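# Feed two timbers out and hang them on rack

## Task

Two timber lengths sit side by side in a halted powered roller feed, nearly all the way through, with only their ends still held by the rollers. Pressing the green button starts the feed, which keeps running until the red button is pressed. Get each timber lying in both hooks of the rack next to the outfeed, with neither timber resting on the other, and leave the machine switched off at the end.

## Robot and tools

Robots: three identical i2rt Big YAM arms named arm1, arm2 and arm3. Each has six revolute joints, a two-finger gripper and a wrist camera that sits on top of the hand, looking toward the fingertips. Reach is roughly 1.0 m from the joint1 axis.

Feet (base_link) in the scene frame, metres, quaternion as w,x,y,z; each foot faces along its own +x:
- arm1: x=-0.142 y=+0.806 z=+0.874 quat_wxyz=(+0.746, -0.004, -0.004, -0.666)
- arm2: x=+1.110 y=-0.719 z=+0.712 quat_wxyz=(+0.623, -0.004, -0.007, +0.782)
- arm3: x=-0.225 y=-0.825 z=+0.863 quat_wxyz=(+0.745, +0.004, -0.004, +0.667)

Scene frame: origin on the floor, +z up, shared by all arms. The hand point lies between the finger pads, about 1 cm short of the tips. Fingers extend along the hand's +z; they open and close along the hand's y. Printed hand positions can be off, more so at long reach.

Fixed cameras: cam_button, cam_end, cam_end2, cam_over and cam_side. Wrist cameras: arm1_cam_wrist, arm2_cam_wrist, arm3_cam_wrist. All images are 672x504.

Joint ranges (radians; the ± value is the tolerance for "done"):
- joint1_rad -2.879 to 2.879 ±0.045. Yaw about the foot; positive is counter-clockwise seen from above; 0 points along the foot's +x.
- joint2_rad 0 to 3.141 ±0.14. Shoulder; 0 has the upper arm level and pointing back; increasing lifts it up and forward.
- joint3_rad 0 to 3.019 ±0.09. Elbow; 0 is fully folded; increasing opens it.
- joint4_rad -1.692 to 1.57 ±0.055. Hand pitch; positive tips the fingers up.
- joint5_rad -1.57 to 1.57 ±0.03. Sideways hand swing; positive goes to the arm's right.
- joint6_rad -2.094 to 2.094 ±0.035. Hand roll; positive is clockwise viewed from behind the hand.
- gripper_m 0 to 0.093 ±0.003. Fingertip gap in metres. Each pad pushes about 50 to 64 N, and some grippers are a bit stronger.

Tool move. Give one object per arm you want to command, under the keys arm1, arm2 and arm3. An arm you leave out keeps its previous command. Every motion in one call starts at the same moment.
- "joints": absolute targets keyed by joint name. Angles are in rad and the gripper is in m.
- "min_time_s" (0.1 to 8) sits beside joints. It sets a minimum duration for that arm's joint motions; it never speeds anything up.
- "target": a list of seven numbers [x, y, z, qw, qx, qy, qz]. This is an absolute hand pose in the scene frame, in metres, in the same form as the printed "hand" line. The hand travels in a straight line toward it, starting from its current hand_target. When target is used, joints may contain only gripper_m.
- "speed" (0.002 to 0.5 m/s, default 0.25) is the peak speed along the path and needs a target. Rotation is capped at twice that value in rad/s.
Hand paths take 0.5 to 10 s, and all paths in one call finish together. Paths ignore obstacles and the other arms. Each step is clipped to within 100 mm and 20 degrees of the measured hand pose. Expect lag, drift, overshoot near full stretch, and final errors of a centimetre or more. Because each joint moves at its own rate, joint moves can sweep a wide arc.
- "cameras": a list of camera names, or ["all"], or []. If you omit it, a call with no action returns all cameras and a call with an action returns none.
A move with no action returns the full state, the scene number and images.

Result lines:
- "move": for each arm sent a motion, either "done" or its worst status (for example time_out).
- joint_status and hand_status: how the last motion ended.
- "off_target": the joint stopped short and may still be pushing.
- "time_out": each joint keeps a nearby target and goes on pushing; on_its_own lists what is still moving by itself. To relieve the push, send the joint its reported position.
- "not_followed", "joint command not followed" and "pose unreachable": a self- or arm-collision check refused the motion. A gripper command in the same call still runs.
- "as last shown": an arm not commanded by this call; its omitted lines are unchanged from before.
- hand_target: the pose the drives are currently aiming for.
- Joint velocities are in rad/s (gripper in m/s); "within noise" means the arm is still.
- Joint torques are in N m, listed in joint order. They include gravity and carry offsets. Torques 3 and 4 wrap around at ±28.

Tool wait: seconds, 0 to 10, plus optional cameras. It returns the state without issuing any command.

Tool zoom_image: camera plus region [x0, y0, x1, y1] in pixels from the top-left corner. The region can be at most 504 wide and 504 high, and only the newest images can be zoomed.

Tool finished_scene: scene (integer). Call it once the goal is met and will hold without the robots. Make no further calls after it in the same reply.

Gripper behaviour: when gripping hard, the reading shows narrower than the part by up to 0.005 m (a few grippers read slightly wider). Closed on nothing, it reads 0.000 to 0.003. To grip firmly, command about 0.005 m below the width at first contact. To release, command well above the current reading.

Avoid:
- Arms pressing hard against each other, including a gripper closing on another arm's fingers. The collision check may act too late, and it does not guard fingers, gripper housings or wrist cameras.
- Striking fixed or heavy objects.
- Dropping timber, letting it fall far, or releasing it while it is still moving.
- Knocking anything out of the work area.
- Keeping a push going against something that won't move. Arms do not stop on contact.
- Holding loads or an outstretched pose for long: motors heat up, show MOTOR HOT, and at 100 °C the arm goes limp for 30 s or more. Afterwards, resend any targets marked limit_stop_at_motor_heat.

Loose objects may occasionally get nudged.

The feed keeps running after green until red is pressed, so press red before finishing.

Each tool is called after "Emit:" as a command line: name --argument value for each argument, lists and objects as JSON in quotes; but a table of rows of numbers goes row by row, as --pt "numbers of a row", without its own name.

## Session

Emit:
move --arm1 '{"target":[-0.10,0.12,0.95,0,1,0,0]}' --arm2 '{"target":[0.97,-0.36,0.90,0,0.7071,-0.7071,0],"joints":{"gripper_m":0.0}}' --arm3 '{"target":[-0.18,-0.12,0.95,0,1,0,0]}' --cameras '["all"]'

Emit:
zoom_image --camera "arm1_cam_wrist" --region '[150, 0, 450, 370]'

Emit:
zoom_image --camera "arm3_cam_wrist" --region '[180, 0, 480, 370]'

Emit:
zoom_image --camera "cam_over" --region '[60, 60, 440, 440]'

Scene clock: 3.93 s.
Joint torques (N m): arm1=[0.79 -20.6 13.87 -0.34 -0.1 0.06] | arm2=[-3.19 -10.23 9.8 0.36 -0.06 0.25] | arm3=[-1.14 -17.67 12.1 0.06 -0.07 -0.05]
Heat: arm1: hottest joint2_rad 22 °C; arm2: hottest joint3_rad 23 °C; arm3: hottest joint3_rad 24 °C.
move: arm1 off_target; arm2 off_target; arm3 off_target
Joint velocities: within noise
arm1.joint_positions: joint1_rad=-0.056 joint2_rad=+2.243 joint3_rad=+2.043 joint4_rad=-1.404 joint5_rad=+0.004 joint6_rad=+1.626 gripper_m=+0.09396
arm1.joint_status: not commanded
arm1.hand: x=-0.1046 y=+0.1313 z=+0.9423 quat_wxyz=(+0.010, -1.000, -0.001, +0.002) (m; scene frame)
arm1.hand_target: x=-0.1000 y=+0.1205 z=+0.9500 quat_wxyz=(+0.000, -1.000, +0.000, +0.000) (m; scene frame)
arm1.hand_status: off_target (0.014 m and 1.2 deg from the pose sent, 0.655 m and 66.6 deg at the start)
arm2.joint_positions: joint1_rad=+0.145 joint2_rad=+1.371 joint3_rad=+1.127 joint4_rad=-1.371 joint5_rad=-0.013 joint6_rad=+0.350 gripper_m=+0.00051
arm2.joint_status: all done
arm2.hand: x=+0.9713 y=-0.3730 z=+0.8874 quat_wxyz=(+0.008, +0.714, -0.700, +0.020) (m; scene frame)
arm2.hand_target: x=+0.9701 y=-0.3605 z=+0.9003 quat_wxyz=(+0.000, +0.707, -0.707, +0.000) (m; scene frame)
arm2.hand_status: off_target (0.018 m and 2.8 deg from the pose sent, 0.410 m and 78.2 deg at the start)
arm3.joint_positions: joint1_rad=+0.041 joint2_rad=+2.294 joint3_rad=+2.176 joint4_rad=-1.480 joint5_rad=-0.003 joint6_rad=-1.624 gripper_m=+0.09396
arm3.joint_status: not commanded
arm3.hand: x=-0.1764 y=-0.1317 z=+0.9480 quat_wxyz=(+0.007, +1.000, -0.008, -0.002) (m; scene frame)
arm3.hand_target: x=-0.1800 y=-0.1206 z=+0.9499 quat_wxyz=(-0.001, +1.000, +0.000, +0.000) (m; scene frame)
arm3.hand_status: off_target (0.012 m and 1.3 deg from the pose sent, 0.673 m and 78.0 deg at the start)
pictures: arm1_cam_wrist, arm2_cam_wrist, arm3_cam_wrist, cam_button, cam_end, cam_end2, cam_over, cam_side

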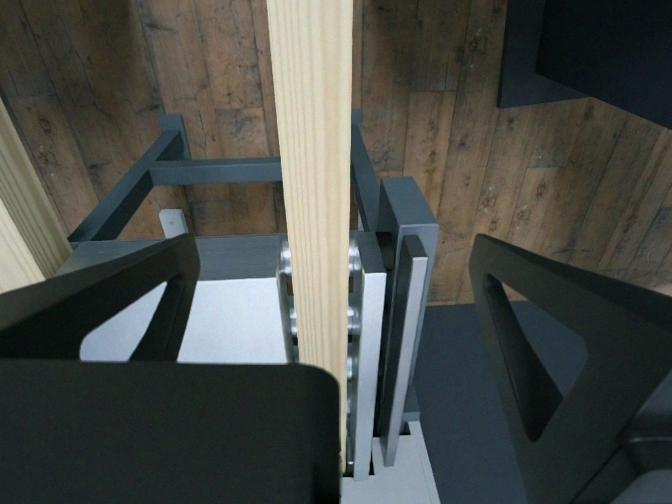

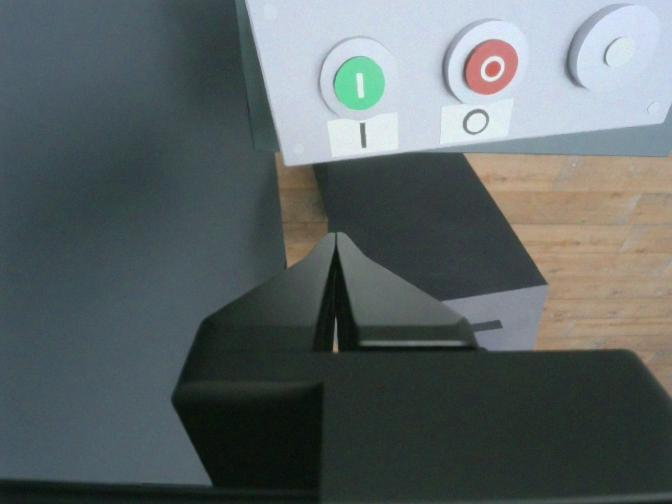

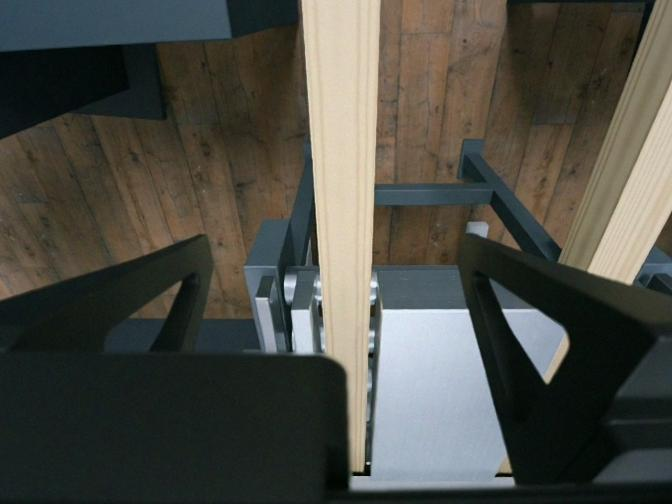

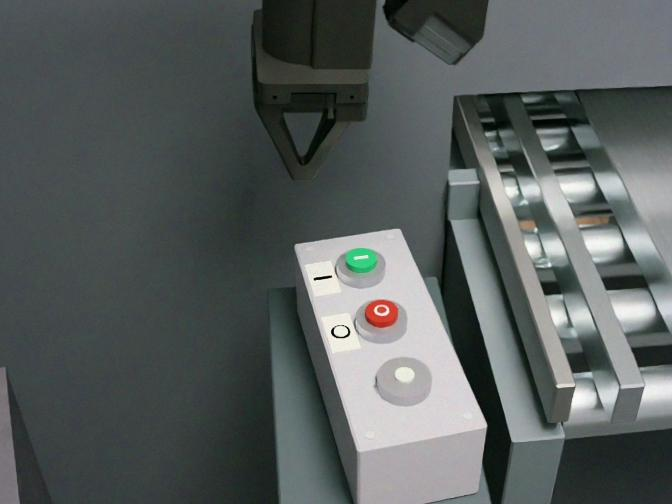

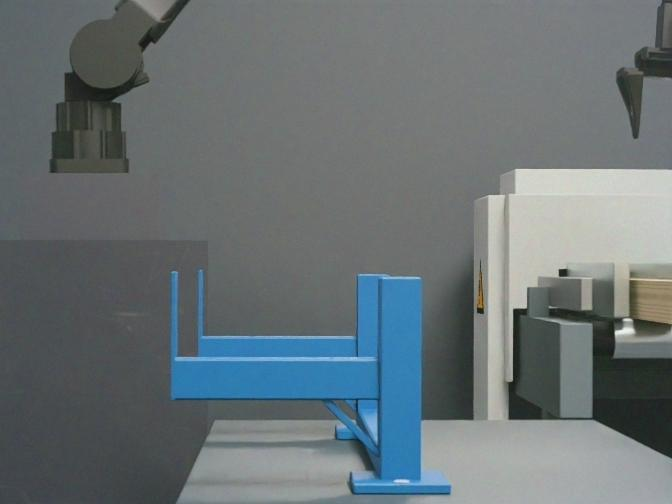

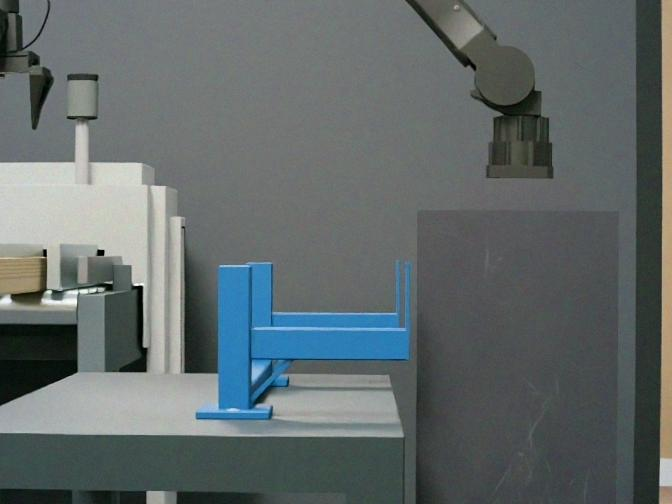

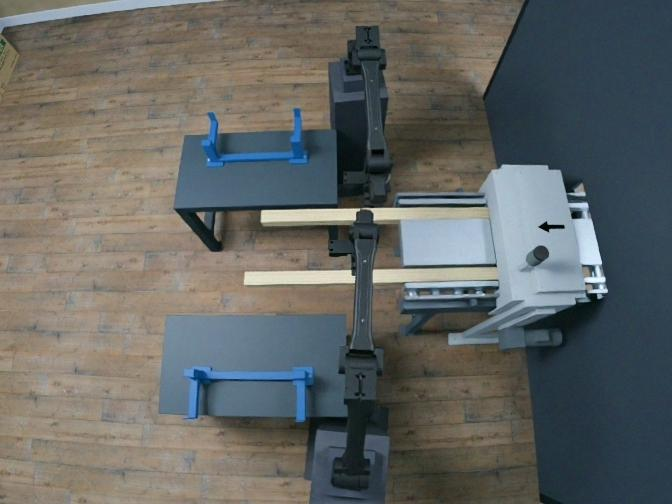

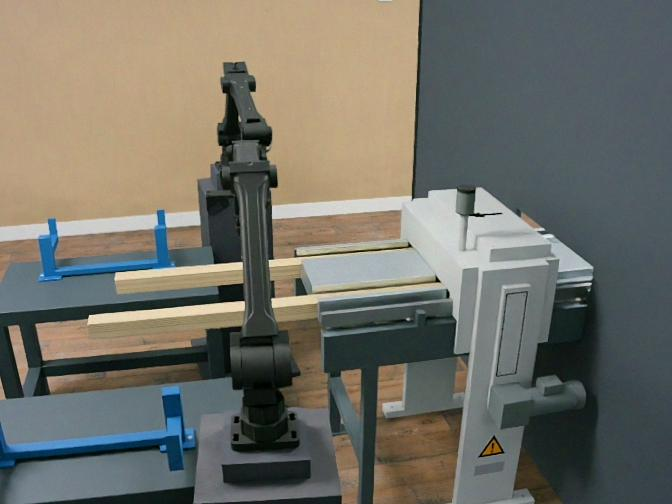

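Scaled by 1.362 from the camera's 672x504 image, which has a finer 960x720 frame.

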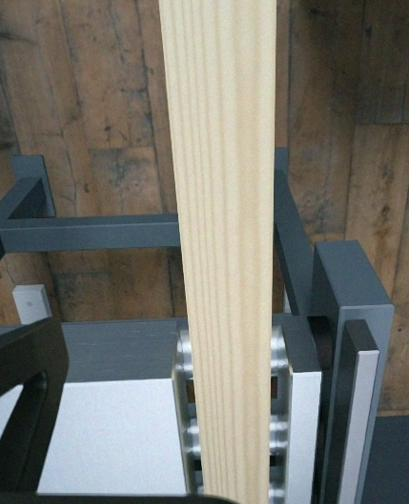

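Scaled by 1.362 from the camera's 672x504 image, which has a finer 960x720 frame.

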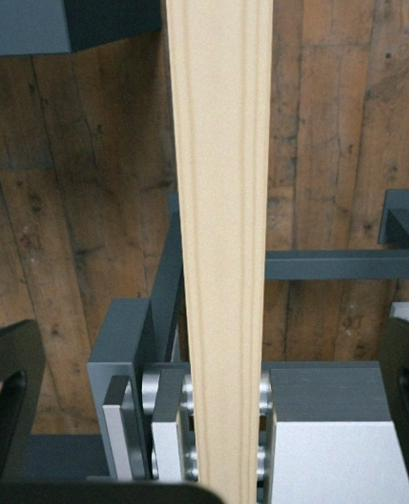

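Scaled by 1.326 from the camera's 672x504 image, which has a finer 960x720 frame.

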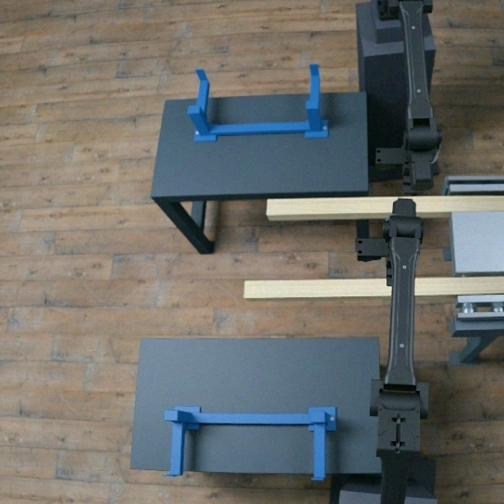

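Emit:
move --arm1 '{"target":[-0.025,0.119,0.81,0,1,0,0]}' --arm2 '{"target":[0.985,-0.328,0.85,0,0.7071,-0.7071,0]}' --arm3 '{"target":[-0.082,-0.128,0.81,0,1,0,0]}'

Emit:
move --arm1 '{"target":[-0.025,0.120,0.73,0,1,0,0],"speed":0.12}' --arm3 '{"target":[-0.082,-0.128,0.725,0,1,0,0],"speed":0.12}'

Emit:
move --arm1 '{"joints":{"gripper_m":0.04}}' --arm3 '{"joints":{"gripper_m":0.04}}' --cameras '["arm1_cam_wrist","arm3_cam_wrist","arm2_cam_wrist","cam_button","cam_over"]'

Scene clock: 40.70 s.
Joint torques (N m): arm1=[0.79 -22.07 11.36 0.51 -0.05 0.04] | arm2=[-3.19 -10.7 7.36 0.57 -0.05 0.03] | arm3=[-1.14 -19.78 9.47 0.87 -0.11 -0.09]
Heat: arm1: hottest joint2_rad 29 °C; arm2: hottest joint3_rad 26 °C; arm3: hottest joint3_rad 34 °C.
move: arm1 off_target; arm2 done; arm3 done
Joint velocities: within noise
arm1.joint_positions: joint1_rad=+0.057 joint2_rad=+2.410 joint3_rad=+1.971 joint4_rad=-1.174 joint5_rad=+0.001 joint6_rad=+1.732 gripper_m=+0.09396
arm1.joint_status: not commanded
arm1.hand: x=-0.0263 y=+0.1309 z=+0.8046 quat_wxyz=(+0.015, -1.000, -0.004, +0.004) (m; scene frame)
arm1.hand_target: x=-0.0251 y=+0.1193 z=+0.8103 quat_wxyz=(+0.000, -1.000, +0.000, +0.000) (m; scene frame)
arm1.hand_status: off_target (0.013 m and 1.8 deg from the pose sent, 0.155 m and 1.2 deg at the start)
arm2.joint_positions: joint1_rad=+0.086 joint2_rad=+1.464 joint3_rad=+1.127 joint4_rad=-1.241 joint5_rad=-0.013 joint6_rad=+0.311 gripper_m=+0.00051
arm2.joint_status: not commanded
arm2.hand: x=+0.9821 y=-0.3321 z=+0.8527 quat_wxyz=(+0.000, +0.707, -0.707, +0.003) (m; scene frame)
arm2.hand_target: x=+0.9850 y=-0.3280 z=+0.8501 quat_wxyz=(+0.000, +0.707, -0.707, +0.000) (m; scene frame)
arm2.hand_status: done (0.006 m and 0.3 deg from the pose sent, 0.060 m and 2.8 deg at the start)
arm3.joint_positions: joint1_rad=-0.098 joint2_rad=+2.432 joint3_rad=+2.062 joint4_rad=-1.233 joint5_rad=+0.000 joint6_rad=-1.762 gripper_m=+0.09396
arm3.joint_status: not commanded
arm3.hand: x=-0.0790 y=-0.1380 z=+0.8111 quat_wxyz=(+0.009, +1.000, -0.009, -0.003) (m; scene frame)
arm3.hand_target: x=-0.0821 y=-0.1283 z=+0.8100 quat_wxyz=(+0.000, +1.000, +0.000, +0.000) (m; scene frame)
arm3.hand_status: done (0.010 m and 1.5 deg from the pose sent, 0.167 m and 1.3 deg at the start)
pictures: none

Scene clock: 42.07 s.
Joint torques (N m): arm1=[0.26 -21.42 9.62 0.62 -0.07 0.06] | arm2=[-3.19 -10.7 7.38 0.57 -0.05 0.03] | arm3=[-1.14 -19.43 8.25 0.92 -0.11 -0.06]
Heat: arm1: hottest joint2_rad 29 °C; arm2: hottest joint3_rad 26 °C; arm3: hottest joint3_rad 34 °C.
move: arm1 done; arm3 off_target
Joint velocities: within noise
arm1.joint_positions: joint1_rad=+0.057 joint2_rad=+2.513 joint3_rad=+1.971 joint4_rad=-1.050 joint5_rad=+0.001 joint6_rad=+1.733 gripper_m=+0.09396
arm1.joint_status: not commanded
arm1.hand: x=-0.0253 y=+0.1245 z=+0.7351 quat_wxyz=(+0.004, -1.000, -0.004, +0.002) (m; scene frame)
arm1.hand_target: x=-0.0251 y=+0.1201 z=+0.7301 quat_wxyz=(+0.000, -1.000, +0.000, +0.000) (m; scene frame)
arm1.hand_status: done (0.007 m and 0.7 deg from the pose sent, 0.075 m and 1.8 deg at the start)
arm2: as last shown
arm3.joint_positions: joint1_rad=-0.098 joint2_rad=+2.542 joint3_rad=+2.058 joint4_rad=-1.103 joint5_rad=+0.000 joint6_rad=-1.763 gripper_m=+0.09396
arm3.joint_status: not commanded
arm3.hand: x=-0.0779 y=-0.1317 z=+0.7340 quat_wxyz=(+0.001, +1.000, -0.008, -0.001) (m; scene frame)
arm3.hand_target: x=-0.0820 y=-0.1283 z=+0.7250 quat_wxyz=(+0.000, +1.000, +0.000, +0.000) (m; scene frame)
arm3.hand_status: off_target (0.011 m and 1.0 deg from the pose sent, 0.087 m and 1.5 deg at the start)
pictures: none

Scene clock: 42.77 s.
Joint torques (N m): arm1=[0.15 -21.66 9.65 0.57 -0.09 0.11] | arm2=[-3.25 -10.7 7.38 0.57 -0.05 0.02] | arm3=[-1.26 -19.08 8.42 0.61 -0.13 0.02]
Heat: arm1: hottest joint2_rad 29 °C; arm2: hottest joint3_rad 26 °C; arm3: hottest joint3_rad 34 °C.
move: arm1 off_target; arm3 off_target
Joint velocities: within noise
arm1.joint_positions: joint1_rad=+0.057 joint2_rad=+2.513 joint3_rad=+1.971 joint4_rad=-1.049 joint5_rad=+0.003 joint6_rad=+1.728 gripper_m=+0.04912
arm1.joint_status: gripper_m off_target (ended at +0.04915, target +0.04000)
arm1.hand: x=-0.0254 y=+0.1241 z=+0.7351 quat_wxyz=(+0.004, -1.000, -0.006, +0.002) (m; scene frame)
arm1.hand_target: x=-0.0251 y=+0.1201 z=+0.7301 quat_wxyz=(+0.000, -1.000, +0.000, +0.000) (m; scene frame)
arm1.hand_status: not commanded
arm2: as last shown
arm3.joint_positions: joint1_rad=-0.097 joint2_rad=+2.542 joint3_rad=+2.058 joint4_rad=-1.094 joint5_rad=+0.001 joint6_rad=-1.770 gripper_m=+0.05071
arm3.joint_status: gripper_m off_target (ended at +0.05074, target +0.04000)
arm3.hand: x=-0.0778 y=-0.1294 z=+0.7340 quat_wxyz=(-0.003, +1.000, -0.004, +0.000) (m; scene frame)
arm3.hand_target: x=-0.0821 y=-0.1283 z=+0.7251 quat_wxyz=(+0.000, +1.000, +0.000, +0.000) (m; scene frame)
arm3.hand_status: not commanded
pictures: arm1_cam_wrist, arm2_cam_wrist, arm3_cam_wrist, cam_button, cam_over

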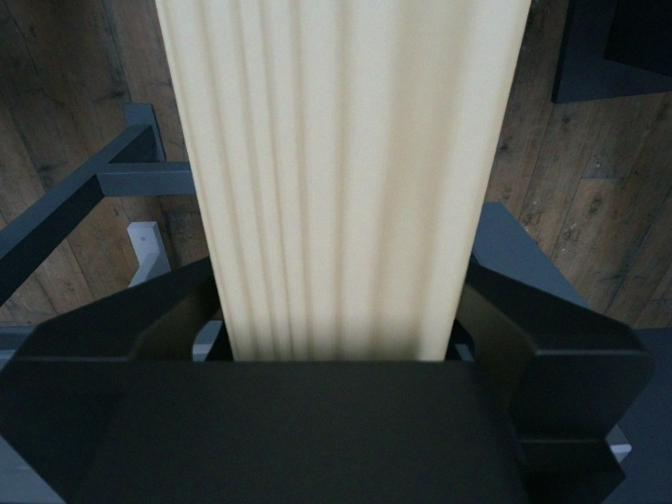

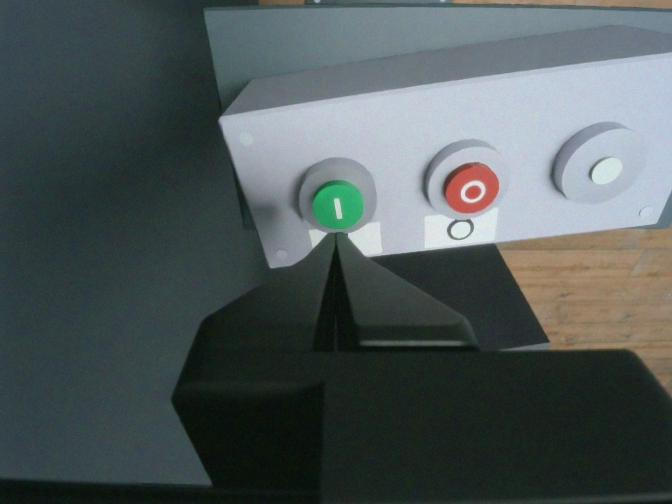

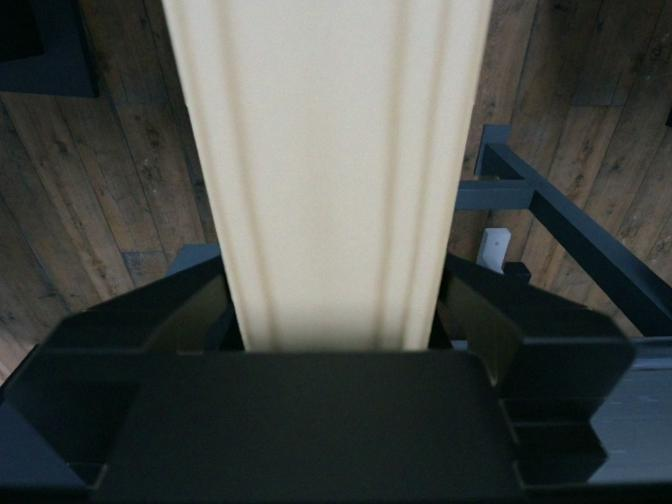

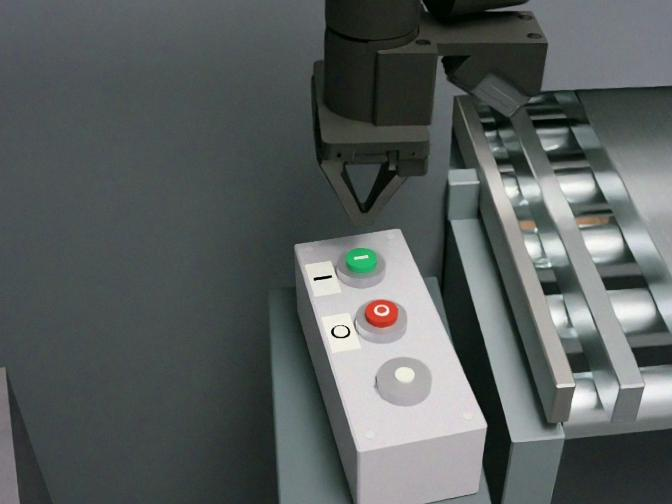

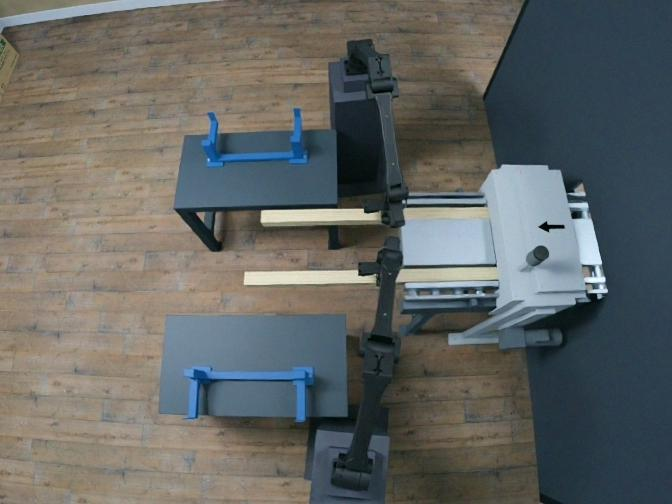

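Emit:
move --arm2 '{"target":[0.985,-0.327,0.802,0,0.7071,-0.7071,0],"speed":0.15}' --cameras '["cam_over"]'

Emit:
move --arm2 '{"target":[0.985,-0.325,0.86,0,0.7071,-0.7071,0],"speed":0.15}' --arm1 '{"target":[-0.06,0.12,0.765,0,1,0,0],"speed":0.15}' --arm3 '{"target":[-0.117,-0.128,0.76,0,1,0,0],"speed":0.15}'

Emit:
move --arm2 '{"target":[1.043,-0.319,0.85,0,0.7071,-0.7071,0],"speed":0.15}' --arm1 '{"target":[-0.12,0.12,0.775,0,1,0,0],"speed":0.15}' --arm3 '{"target":[-0.177,-0.128,0.775,0,1,0,0],"speed":0.15}' --cameras '["cam_over","cam_side"]'

Emit:
move --arm1 '{"target":[-0.19,0.12,0.785,0,1,0,0],"speed":0.15}' --arm3 '{"target":[-0.247,-0.128,0.785,0,1,0,0],"speed":0.15}' --cameras '["cam_over","cam_side"]'

Emit:
move --arm2 '{"target":[1.043,-0.320,0.802,0,0.7071,-0.7071,0],"speed":0.12}' --arm1 '{"target":[-0.23,0.12,0.80,0,1,0,0],"speed":0.15}' --arm3 '{"target":[-0.287,-0.128,0.80,0,1,0,0],"speed":0.15}' --cameras '["cam_over","cam_side","cam_button"]'

Scene clock: 66.17 s.
Joint torques (N m): arm1=[4.25 -22.24 9.66 0.43 -0.38 0.54] | arm2=[-3.14 -9.52 5.83 1.03 -0.05 0.04] | arm3=[-4.95 -19.66 8.36 0.68 0.24 -0.31]
Heat: arm1: hottest joint2_rad 29 °C; arm2: hottest joint3_rad 27 °C; arm3: hottest joint3_rad 34 °C.
move: arm2 off_target
Joint velocities: within noise
arm1.joint_positions: joint1_rad=+0.013 joint2_rad=+2.520 joint3_rad=+1.971 joint4_rad=-1.047 joint5_rad=+0.011 joint6_rad=+1.681 gripper_m=+0.04911
arm1.joint_status: not commanded
arm1.hand: x=-0.0575 y=+0.1209 z=+0.7305 quat_wxyz=(+0.006, -1.000, -0.008, +0.006) (m; scene frame)
arm1.hand_target: x=-0.0250 y=+0.1201 z=+0.7300 quat_wxyz=(+0.000, -1.000, +0.000, +0.000) (m; scene frame)
arm1.hand_status: not commanded
arm2.joint_positions: joint1_rad=+0.086 joint2_rad=+1.498 joint3_rad=+1.067 joint4_rad=-1.123 joint5_rad=-0.013 joint6_rad=+0.311 gripper_m=+0.00051
arm2.joint_status: not commanded
arm2.hand: x=+0.9808 y=-0.3266 z=+0.8181 quat_wxyz=(-0.005, +0.707, -0.707, -0.008) (m; scene frame)
arm2.hand_target: x=+0.9851 y=-0.3276 z=+0.8024 quat_wxyz=(+0.000, +0.707, -0.707, +0.000) (m; scene frame)
arm2.hand_status: off_target (0.017 m and 1.0 deg from the pose sent, 0.051 m and 0.3 deg at the start)
arm3.joint_positions: joint1_rad=-0.053 joint2_rad=+2.550 joint3_rad=+2.058 joint4_rad=-1.096 joint5_rad=-0.010 joint6_rad=-1.739 gripper_m=+0.05071
arm3.joint_status: not commanded
arm3.hand: x=-0.1107 y=-0.1262 z=+0.7283 quat_wxyz=(+0.002, +1.000, +0.002, -0.006) (m; scene frame)
arm3.hand_target: x=-0.0820 y=-0.1283 z=+0.7251 quat_wxyz=(+0.000, +1.000, +0.000, +0.000) (m; scene frame)
arm3.hand_status: not commanded
pictures: cam_over

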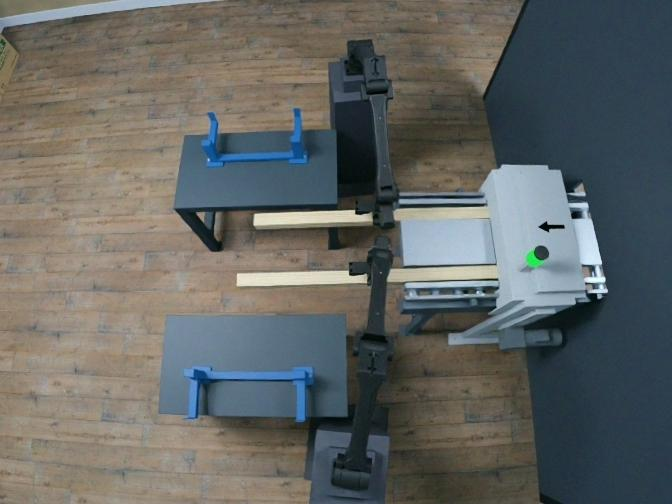

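Scene clock: 67.60 s.
Joint torques (N m): arm1=[1.38 -26.52 9.92 -0.88 0.17 0.09] | arm2=[-3.31 -12.22 11.25 -0.34 -0.01 0.03] | arm3=[-2.78 -24.59 8.49 -0.51 -0.42 0.34]
Heat: arm1: hottest joint2_rad 29 °C; arm2: hottest joint3_rad 27 °C; arm3: hottest joint3_rad 34 °C.
move: arm1 off_target; arm2 off_target; arm3 off_target
Joint velocities: within noise
arm1.joint_positions: joint1_rad=-0.006 joint2_rad=+2.513 joint3_rad=+1.932 joint4_rad=-1.053 joint5_rad=-0.005 joint6_rad=+1.681 gripper_m=+0.04888
arm1.joint_status: not commanded
arm1.hand: x=-0.0692 y=+0.1369 z=+0.7228 quat_wxyz=(+0.026, -1.000, +0.002, +0.001) (m; scene frame)
arm1.hand_target: x=-0.0601 y=+0.1208 z=+0.7643 quat_wxyz=(+0.000, -1.000, +0.000, +0.000) (m; scene frame)
arm1.hand_status: off_target (0.046 m and 3.0 deg from the pose sent, 0.034 m and 1.4 deg at the start)
arm2.joint_positions: joint1_rad=+0.085 joint2_rad=+1.480 joint3_rad=+1.093 joint4_rad=-1.245 joint5_rad=-0.013 joint6_rad=+0.309 gripper_m=+0.00051
arm2.joint_status: not commanded
arm2.hand: x=+0.9868 y=-0.3451 z=+0.8348 quat_wxyz=(+0.013, +0.707, -0.707, +0.027) (m; scene frame)
arm2.hand_target: x=+0.9854 y=-0.3262 z=+0.8601 quat_wxyz=(-0.001, +0.707, -0.707, +0.000) (m; scene frame)
arm2.hand_status: off_target (0.032 m and 3.4 deg from the pose sent, 0.042 m and 1.1 deg at the start)
arm3.joint_positions: joint1_rad=-0.031 joint2_rad=+2.551 joint3_rad=+2.012 joint4_rad=-1.094 joint5_rad=+0.008 joint6_rad=-1.753 gripper_m=+0.05071
arm3.joint_status: not commanded
arm3.hand: x=-0.1258 y=-0.1437 z=+0.7124 quat_wxyz=(+0.025, +0.999, +0.020, -0.001) (m; scene frame)
arm3.hand_target: x=-0.1170 y=-0.1287 z=+0.7590 quat_wxyz=(+0.000, +1.000, +0.000, +0.000) (m; scene frame)
arm3.hand_status: off_target (0.051 m and 3.7 deg from the pose sent, 0.032 m and 0.8 deg at the start)
pictures: none

Scene clock: 68.90 s.
Joint torques (N m): arm1=[-0.03 -28.51 9.21 -1.31 0.45 -0.19] | arm2=[-2.84 -12.1 8.66 0.5 -0.05 0.03] | arm3=[-1.26 -27.11 7.6 -0.92 -0.6 0.54]
Heat: arm1: hottest joint2_rad 29 °C; arm2: hottest joint3_rad 27 °C; arm3: hottest joint3_rad 34 °C.
move: arm1 off_target; arm2 off_target; arm3 off_target
Joint velocities: within noise
arm1.joint_positions: joint1_rad=-0.076 joint2_rad=+2.513 joint3_rad=+1.913 joint4_rad=-1.046 joint5_rad=-0.010 joint6_rad=+1.626 gripper_m=+0.04888
arm1.joint_status: not commanded
arm1.hand: x=-0.1156 y=+0.1401 z=+0.7171 quat_wxyz=(+0.032, -0.999, +0.009, -0.004) (m; scene frame)
arm1.hand_target: x=-0.1199 y=+0.1210 z=+0.7730 quat_wxyz=(+0.000, -1.000, +0.000, +0.000) (m; scene frame)
arm1.hand_status: off_target (0.061 m and 3.8 deg from the pose sent, 0.075 m and 3.0 deg at the start)
arm2.joint_positions: joint1_rad=-0.061 joint2_rad=+1.473 joint3_rad=+1.093 joint4_rad=-1.240 joint5_rad=-0.013 joint6_rad=+0.168 gripper_m=+0.00051
arm2.joint_status: not commanded
arm2.hand: x=+1.0426 y=-0.3300 z=+0.8382 quat_wxyz=(+0.012, +0.705, -0.709, +0.019) (m; scene frame)
arm2.hand_target: x=+1.0431 y=-0.3193 z=+0.8502 quat_wxyz=(+0.000, +0.707, -0.707, +0.000) (m; scene frame)
arm2.hand_status: off_target (0.016 m and 2.6 deg from the pose sent, 0.064 m and 3.4 deg at the start)
arm3.joint_positions: joint1_rad=+0.036 joint2_rad=+2.551 joint3_rad=+1.986 joint4_rad=-1.085 joint5_rad=+0.010 joint6_rad=-1.690 gripper_m=+0.05071
arm3.joint_status: not commanded
arm3.hand: x=-0.1722 y=-0.1476 z=+0.7045 quat_wxyz=(+0.034, +0.999, +0.022, +0.002) (m; scene frame)
arm3.hand_target: x=-0.1771 y=-0.1290 z=+0.7717 quat_wxyz=(+0.000, +1.000, +0.001, -0.001) (m; scene frame)
arm3.hand_status: off_target (0.073 m and 4.6 deg from the pose sent, 0.082 m and 3.7 deg at the start)
pictures: cam_over, cam_side

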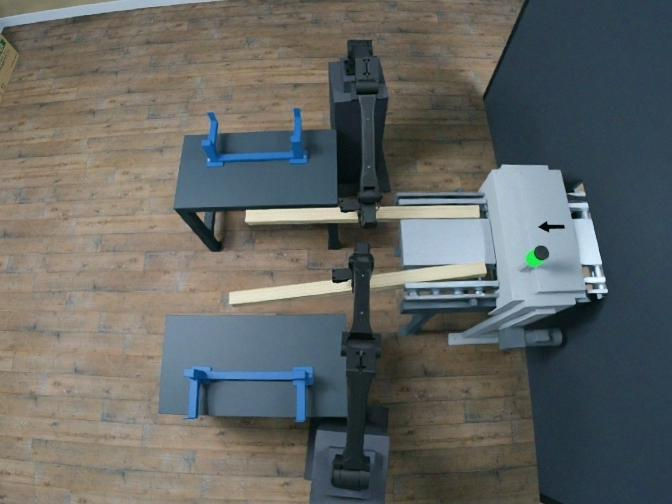

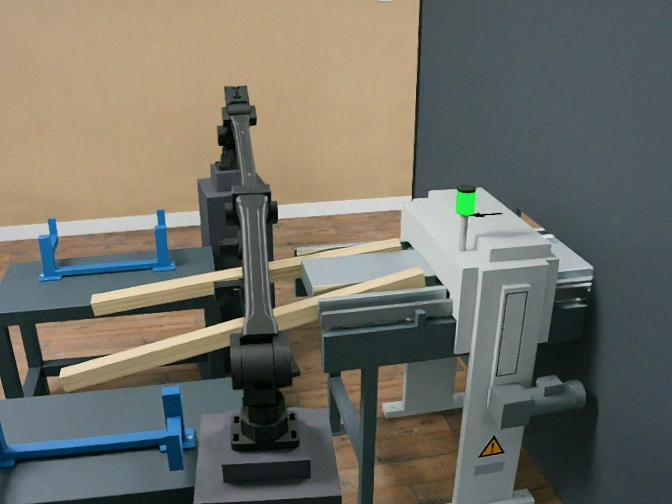

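Scene clock: 70.20 s.
Joint torques (N m): arm1=[0.91 -29.04 10.09 -1.69 0.35 -0.23] | arm2=[-2.9 -12.1 8.66 0.5 -0.05 0.03] | arm3=[-3.02 -27.52 8.57 -0.9 -0.43 0.5]
Heat: arm1: hottest joint2_rad 29 °C; arm2: hottest joint3_rad 27 °C; arm3: hottest joint3_rad 33 °C.
move: arm1 off_target; arm3 off_target
Joint velocities: within noise
arm1.joint_positions: joint1_rad=-0.186 joint2_rad=+2.513 joint3_rad=+1.908 joint4_rad=-1.054 joint5_rad=-0.006 joint6_rad=+1.528 gripper_m=+0.04888
arm1.joint_status: not commanded
arm1.hand: x=-0.1894 y=+0.1457 z=+0.7155 quat_wxyz=(+0.038, -0.999, +0.015, -0.006) (m; scene frame)
arm1.hand_target: x=-0.1897 y=+0.1217 z=+0.7825 quat_wxyz=(+0.000, -1.000, +0.000, +0.000) (m; scene frame)
arm1.hand_status: off_target (0.074 m and 4.7 deg from the pose sent, 0.103 m and 3.8 deg at the start)
arm2: as last shown
arm3.joint_positions: joint1_rad=+0.156 joint2_rad=+2.538 joint3_rad=+1.960 joint4_rad=-1.095 joint5_rad=+0.005 joint6_rad=-1.585 gripper_m=+0.05071
arm3.joint_status: not commanded
arm3.hand: x=-0.2539 y=-0.1568 z=+0.7052 quat_wxyz=(+0.045, +0.999, +0.030, +0.004) (m; scene frame)
arm3.hand_target: x=-0.2469 y=-0.1302 z=+0.7816 quat_wxyz=(+0.000, +1.000, +0.001, -0.001) (m; scene frame)
arm3.hand_status: off_target (0.085 m and 6.2 deg from the pose sent, 0.112 m and 4.6 deg at the start)
pictures: cam_over, cam_side

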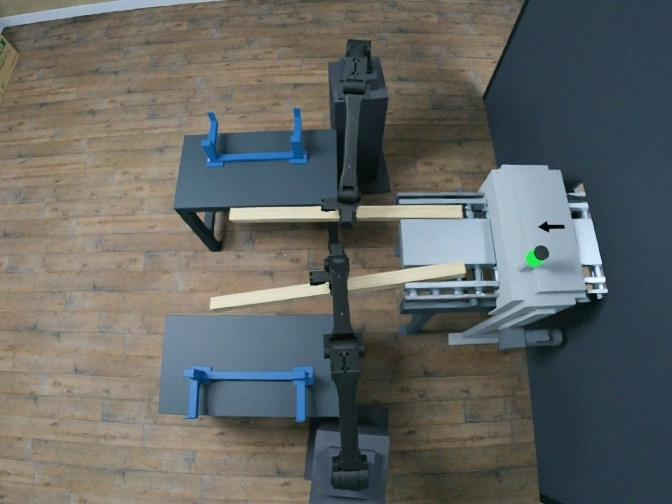

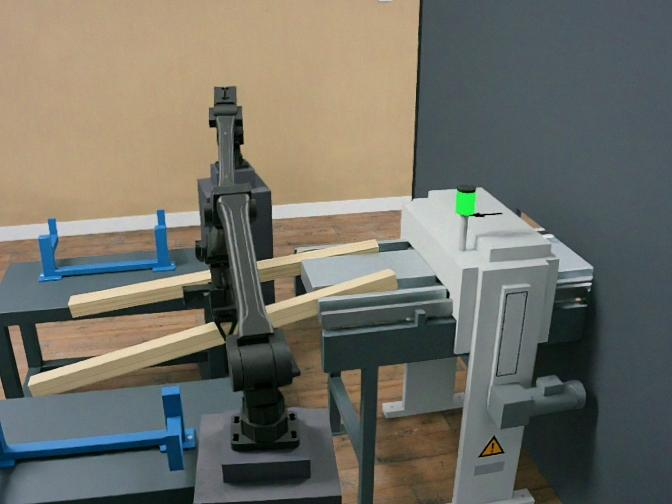

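Scene clock: 71.50 s.
Joint torques (N m): arm1=[-0.97 -29.57 11.69 -2.25 0.49 -0.51] | arm2=[-2.73 -9.23 5.89 1.11 -0.06 0.05] | arm3=[-2.49 -27.81 9.44 -0.75 -0.49 0.68]
Heat: arm1: hottest joint2_rad 29 °C; arm2: hottest joint3_rad 27 °C; arm3: hottest joint3_rad 33 °C.
move: arm1 off_target; arm2 off_target; arm3 off_target
Joint velocities: within noise
arm1.joint_positions: joint1_rad=-0.222 joint2_rad=+2.506 joint3_rad=+1.908 joint4_rad=-1.069 joint5_rad=-0.007 joint6_rad=+1.502 gripper_m=+0.04888
arm1.joint_status: not commanded
arm1.hand: x=-0.2124 y=+0.1497 z=+0.7202 quat_wxyz=(+0.042, -0.999, +0.020, -0.008) (m; scene frame)
arm1.hand_target: x=-0.2294 y=+0.1227 z=+0.7971 quat_wxyz=(-0.001, -1.000, +0.001, +0.002) (m; scene frame)
arm1.hand_status: off_target (0.087 m and 5.4 deg from the pose sent, 0.097 m and 4.7 deg at the start)
arm2.joint_positions: joint1_rad=-0.061 joint2_rad=+1.484 joint3_rad=+1.048 joint4_rad=-1.123 joint5_rad=-0.013 joint6_rad=+0.168 gripper_m=+0.00051
arm2.joint_status: not commanded
arm2.hand: x=+1.0412 y=-0.3195 z=+0.8179 quat_wxyz=(-0.005, +0.706, -0.708, -0.006) (m; scene frame)
arm2.hand_target: x=+1.0431 y=-0.3206 z=+0.8025 quat_wxyz=(+0.000, +0.707, -0.707, +0.000) (m; scene frame)
arm2.hand_status: off_target (0.016 m and 0.9 deg from the pose sent, 0.037 m and 2.6 deg at the start)
arm3.joint_positions: joint1_rad=+0.206 joint2_rad=+2.524 joint3_rad=+1.959 joint4_rad=-1.128 joint5_rad=+0.004 joint6_rad=-1.547 gripper_m=+0.05071
arm3.joint_status: not commanded
arm3.hand: x=-0.2864 y=-0.1638 z=+0.7144 quat_wxyz=(+0.055, +0.998, +0.036, +0.006) (m; scene frame)
arm3.hand_target: x=-0.2865 y=-0.1313 z=+0.7974 quat_wxyz=(+0.000, +1.000, +0.001, -0.002) (m; scene frame)
arm3.hand_status: off_target (0.093 m and 7.5 deg from the pose sent, 0.104 m and 6.2 deg at the start; pose on its path clipped on 3 of 39 steps)
pictures: cam_button, cam_over, cam_side

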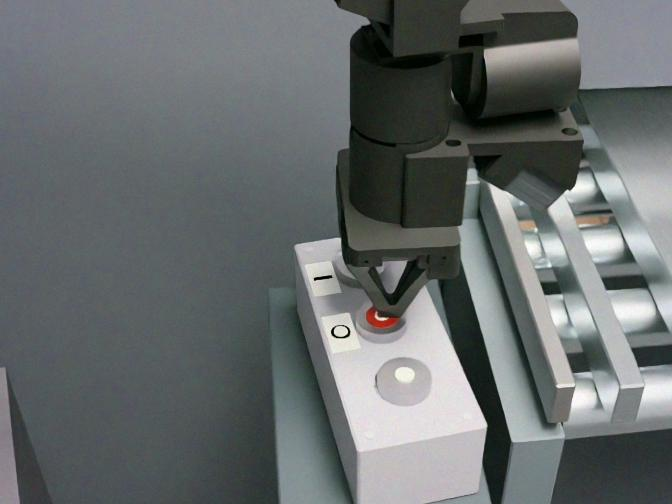

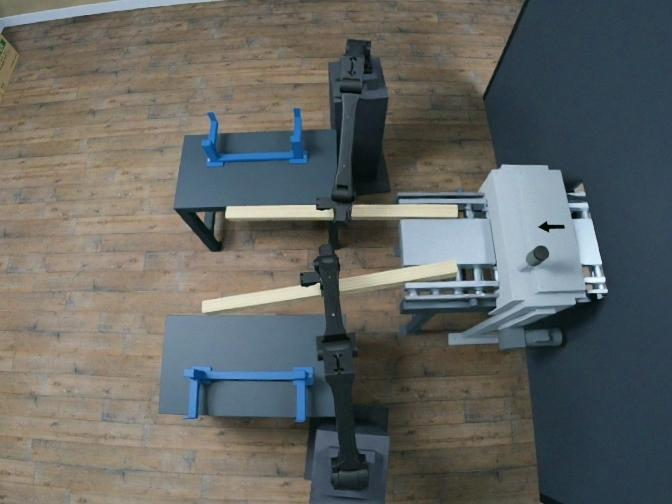

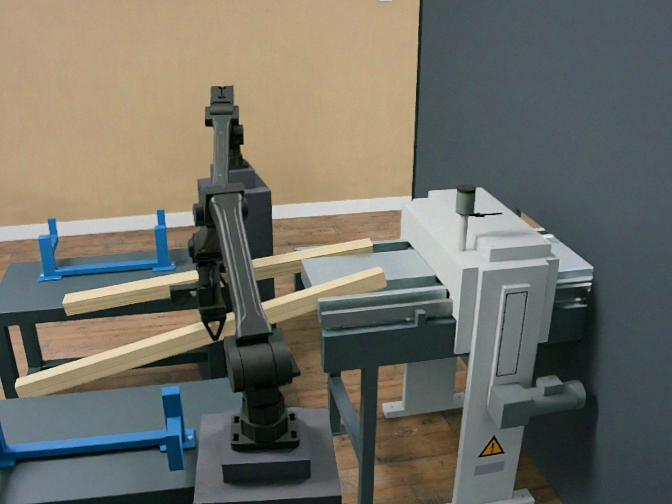

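Emit:
move --arm1 '{"target":[-0.29,0.115,0.94,0,0.9986,0,-0.0523],"speed":0.15}' --arm3 '{"target":[-0.34,-0.12,0.94,0,0.9936,0,-0.113],"speed":0.15}' --arm2 '{"target":[1.043,-0.35,0.92,0,0.7071,-0.7071,0],"speed":0.15}' --cameras '["cam_over","cam_side"]'

Emit:
move --arm1 '{"target":[-0.46,0.30,1.0,0,0.9986,0,-0.0523],"speed":0.2}' --arm3 '{"target":[-0.49,-0.30,1.0,0,0.9936,0,-0.113],"speed":0.2}' --cameras '["cam_over","cam_side","cam_end","cam_end2"]'

Scene clock: 97.10 s.
Joint torques (N m): arm1=[-0.15 -30.62 13 -0.96 0.5 0.01] | arm2=[-2.14 -9.88 11.84 -0.32 -0.06 0.13] | arm3=[-1.73 -27.75 10.86 -1.13 -0.99 0.91]
Heat: arm1: hottest joint2_rad 36 °C; arm2: hottest joint3_rad 27 °C; arm3: hottest joint2_rad 34 °C.
move: arm1 off_target; arm2 off_target; arm3 off_target
Joint velocities: within noise
arm1.joint_positions: joint1_rad=-0.287 joint2_rad=+2.385 joint3_rad=+1.899 joint4_rad=-1.220 joint5_rad=+0.096 joint6_rad=+1.391 gripper_m=+0.04888
arm1.joint_status: not commanded
arm1.hand: x=-0.2708 y=+0.1699 z=+0.7990 quat_wxyz=(+0.069, -0.997, -0.006, +0.035) (m; scene frame)
arm1.hand_target: x=-0.2824 y=+0.1392 z=+0.8892 quat_wxyz=(+0.000, -0.999, +0.000, +0.052) (m; scene frame)
arm1.hand_status: off_target (0.153 m and 8.1 deg from the pose sent, 0.236 m and 8.8 deg at the start; pose on its path clipped on 73 of 77 steps)
arm2.joint_positions: joint1_rad=-0.061 joint2_rad=+1.339 joint3_rad=+1.116 joint4_rad=-1.406 joint5_rad=-0.013 joint6_rad=+0.168 gripper_m=+0.00051
arm2.joint_status: not commanded
arm2.hand: x=+1.0477 y=-0.3660 z=+0.8961 quat_wxyz=(+0.015, +0.705, -0.709, +0.023) (m; scene frame)
arm2.hand_target: x=+1.0433 y=-0.3512 z=+0.9199 quat_wxyz=(+0.000, +0.707, -0.707, +0.000) (m; scene frame)
arm2.hand_status: off_target (0.029 m and 3.1 deg from the pose sent, 0.107 m and 0.9 deg at the start)
arm3.joint_positions: joint1_rad=+0.212 joint2_rad=+2.410 joint3_rad=+1.938 joint4_rad=-1.205 joint5_rad=-0.213 joint6_rad=-1.557 gripper_m=+0.05071
arm3.joint_status: not commanded
arm3.hand: x=-0.3282 y=-0.1677 z=+0.7877 quat_wxyz=(+0.053, +0.993, +0.039, -0.103) (m; scene frame)
arm3.hand_target: x=-0.3351 y=-0.1422 z=+0.8794 quat_wxyz=(+0.000, +0.993, +0.002, -0.116) (m; scene frame)
arm3.hand_status: off_target (0.160 m and 7.6 deg from the pose sent, 0.236 m and 15.6 deg at the start; pose on its path clipped on 74 of 77 steps)
pictures: cam_over, cam_side

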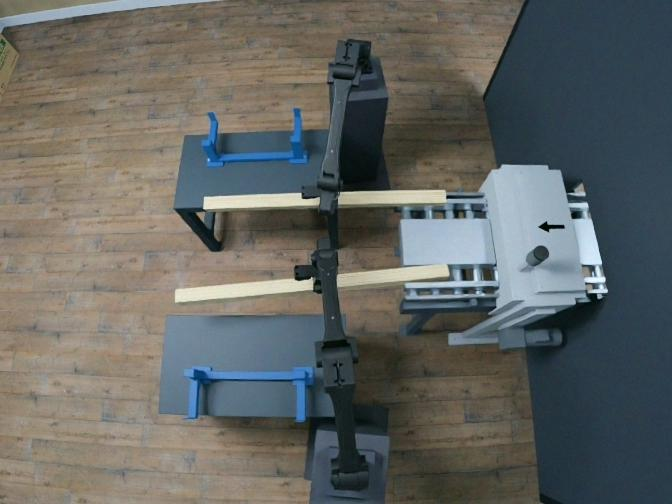

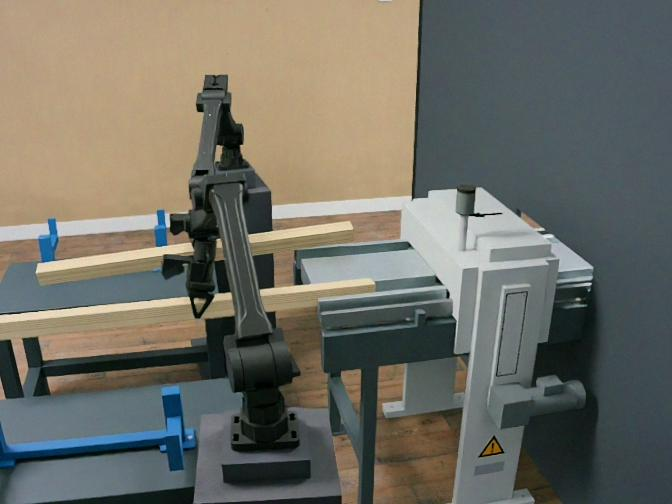

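Scene clock: 99.50 s.
Joint torques (N m): arm1=[0.56 -24.88 17.72 -0.85 0.39 0.04] | arm2=[-2.08 -9.88 11.84 -0.31 -0.06 0.13] | arm3=[5.6 -25.99 4.98 -3.19 -1.59 1.99]
Heat: arm1: hottest joint2_rad 36 °C; arm2: hottest joint3_rad 27 °C; arm3: hottest joint2_rad 34 °C.
move: arm1 off_target; arm3 off_target
Joint velocities: within noise
arm1.joint_positions: joint1_rad=-0.648 joint2_rad=+1.999 joint3_rad=+1.548 joint4_rad=-1.249 joint5_rad=+0.088 joint6_rad=+1.039 gripper_m=+0.04888
arm1.joint_status: not commanded
arm1.hand: x=-0.4371 y=+0.3396 z=+0.9139 quat_wxyz=(+0.072, -0.997, -0.002, +0.004) (m; scene frame)
arm1.hand_target: x=-0.4555 y=+0.3073 z=+1.0000 quat_wxyz=(-0.001, -0.999, +0.000, +0.052) (m; scene frame)
arm1.hand_status: off_target (0.098 m and 10.0 deg from the pose sent, 0.305 m and 8.1 deg at the start; pose on its path clipped on 46 of 72 steps)
arm2: as last shown
arm3.joint_positions: joint1_rad=+0.237 joint2_rad=+2.187 joint3_rad=+1.677 joint4_rad=-0.994 joint5_rad=-0.184 joint6_rad=-1.553 gripper_m=+0.05076
arm3.joint_status: not commanded
arm3.hand: x=-0.3371 y=-0.1876 z=+0.8399 quat_wxyz=(-0.033, +0.993, +0.057, -0.093) (m; scene frame)
arm3.hand_target: x=-0.3934 y=-0.2282 z=+0.8957 quat_wxyz=(-0.001, +0.994, +0.007, -0.111) (m; scene frame)
arm3.hand_status: off_target (0.248 m and 7.9 deg from the pose sent, 0.298 m and 7.6 deg at the start; pose on its path clipped on 69 of 72 steps)
pictures: cam_end, cam_end2, cam_over, cam_side

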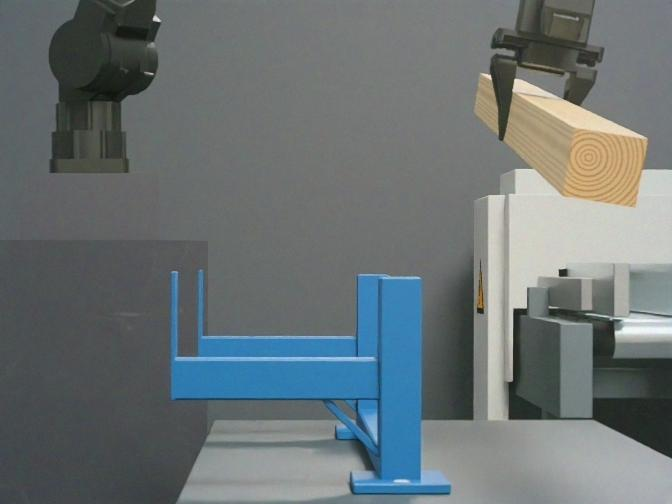

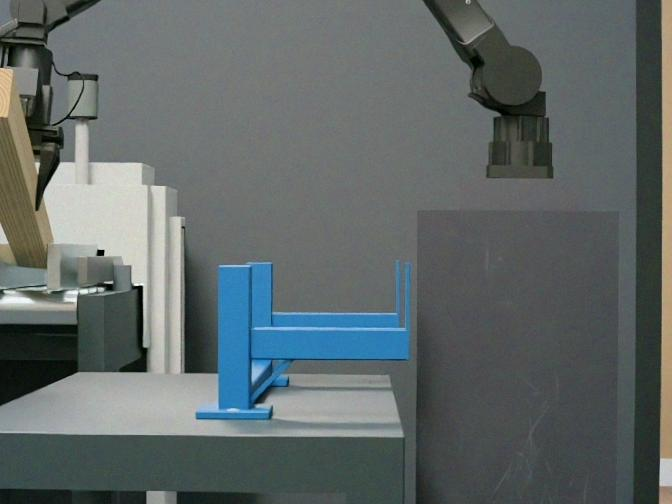

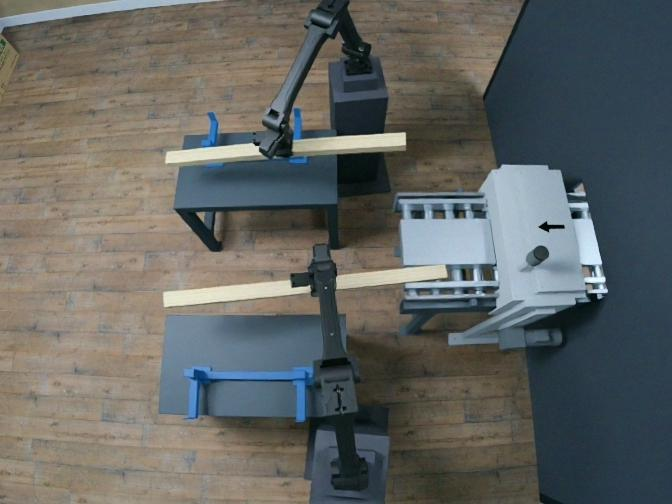

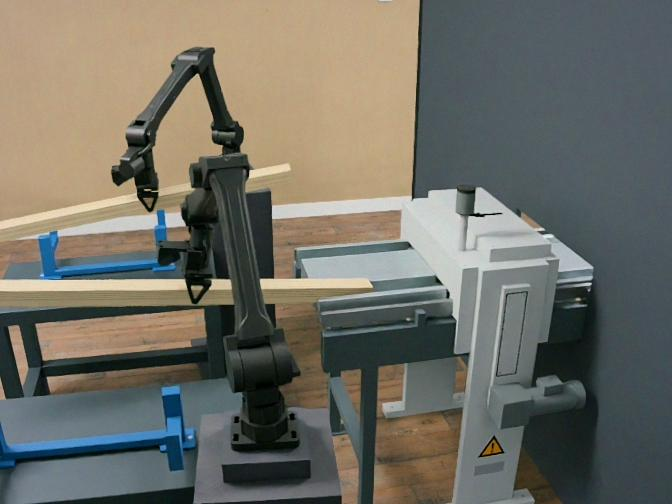

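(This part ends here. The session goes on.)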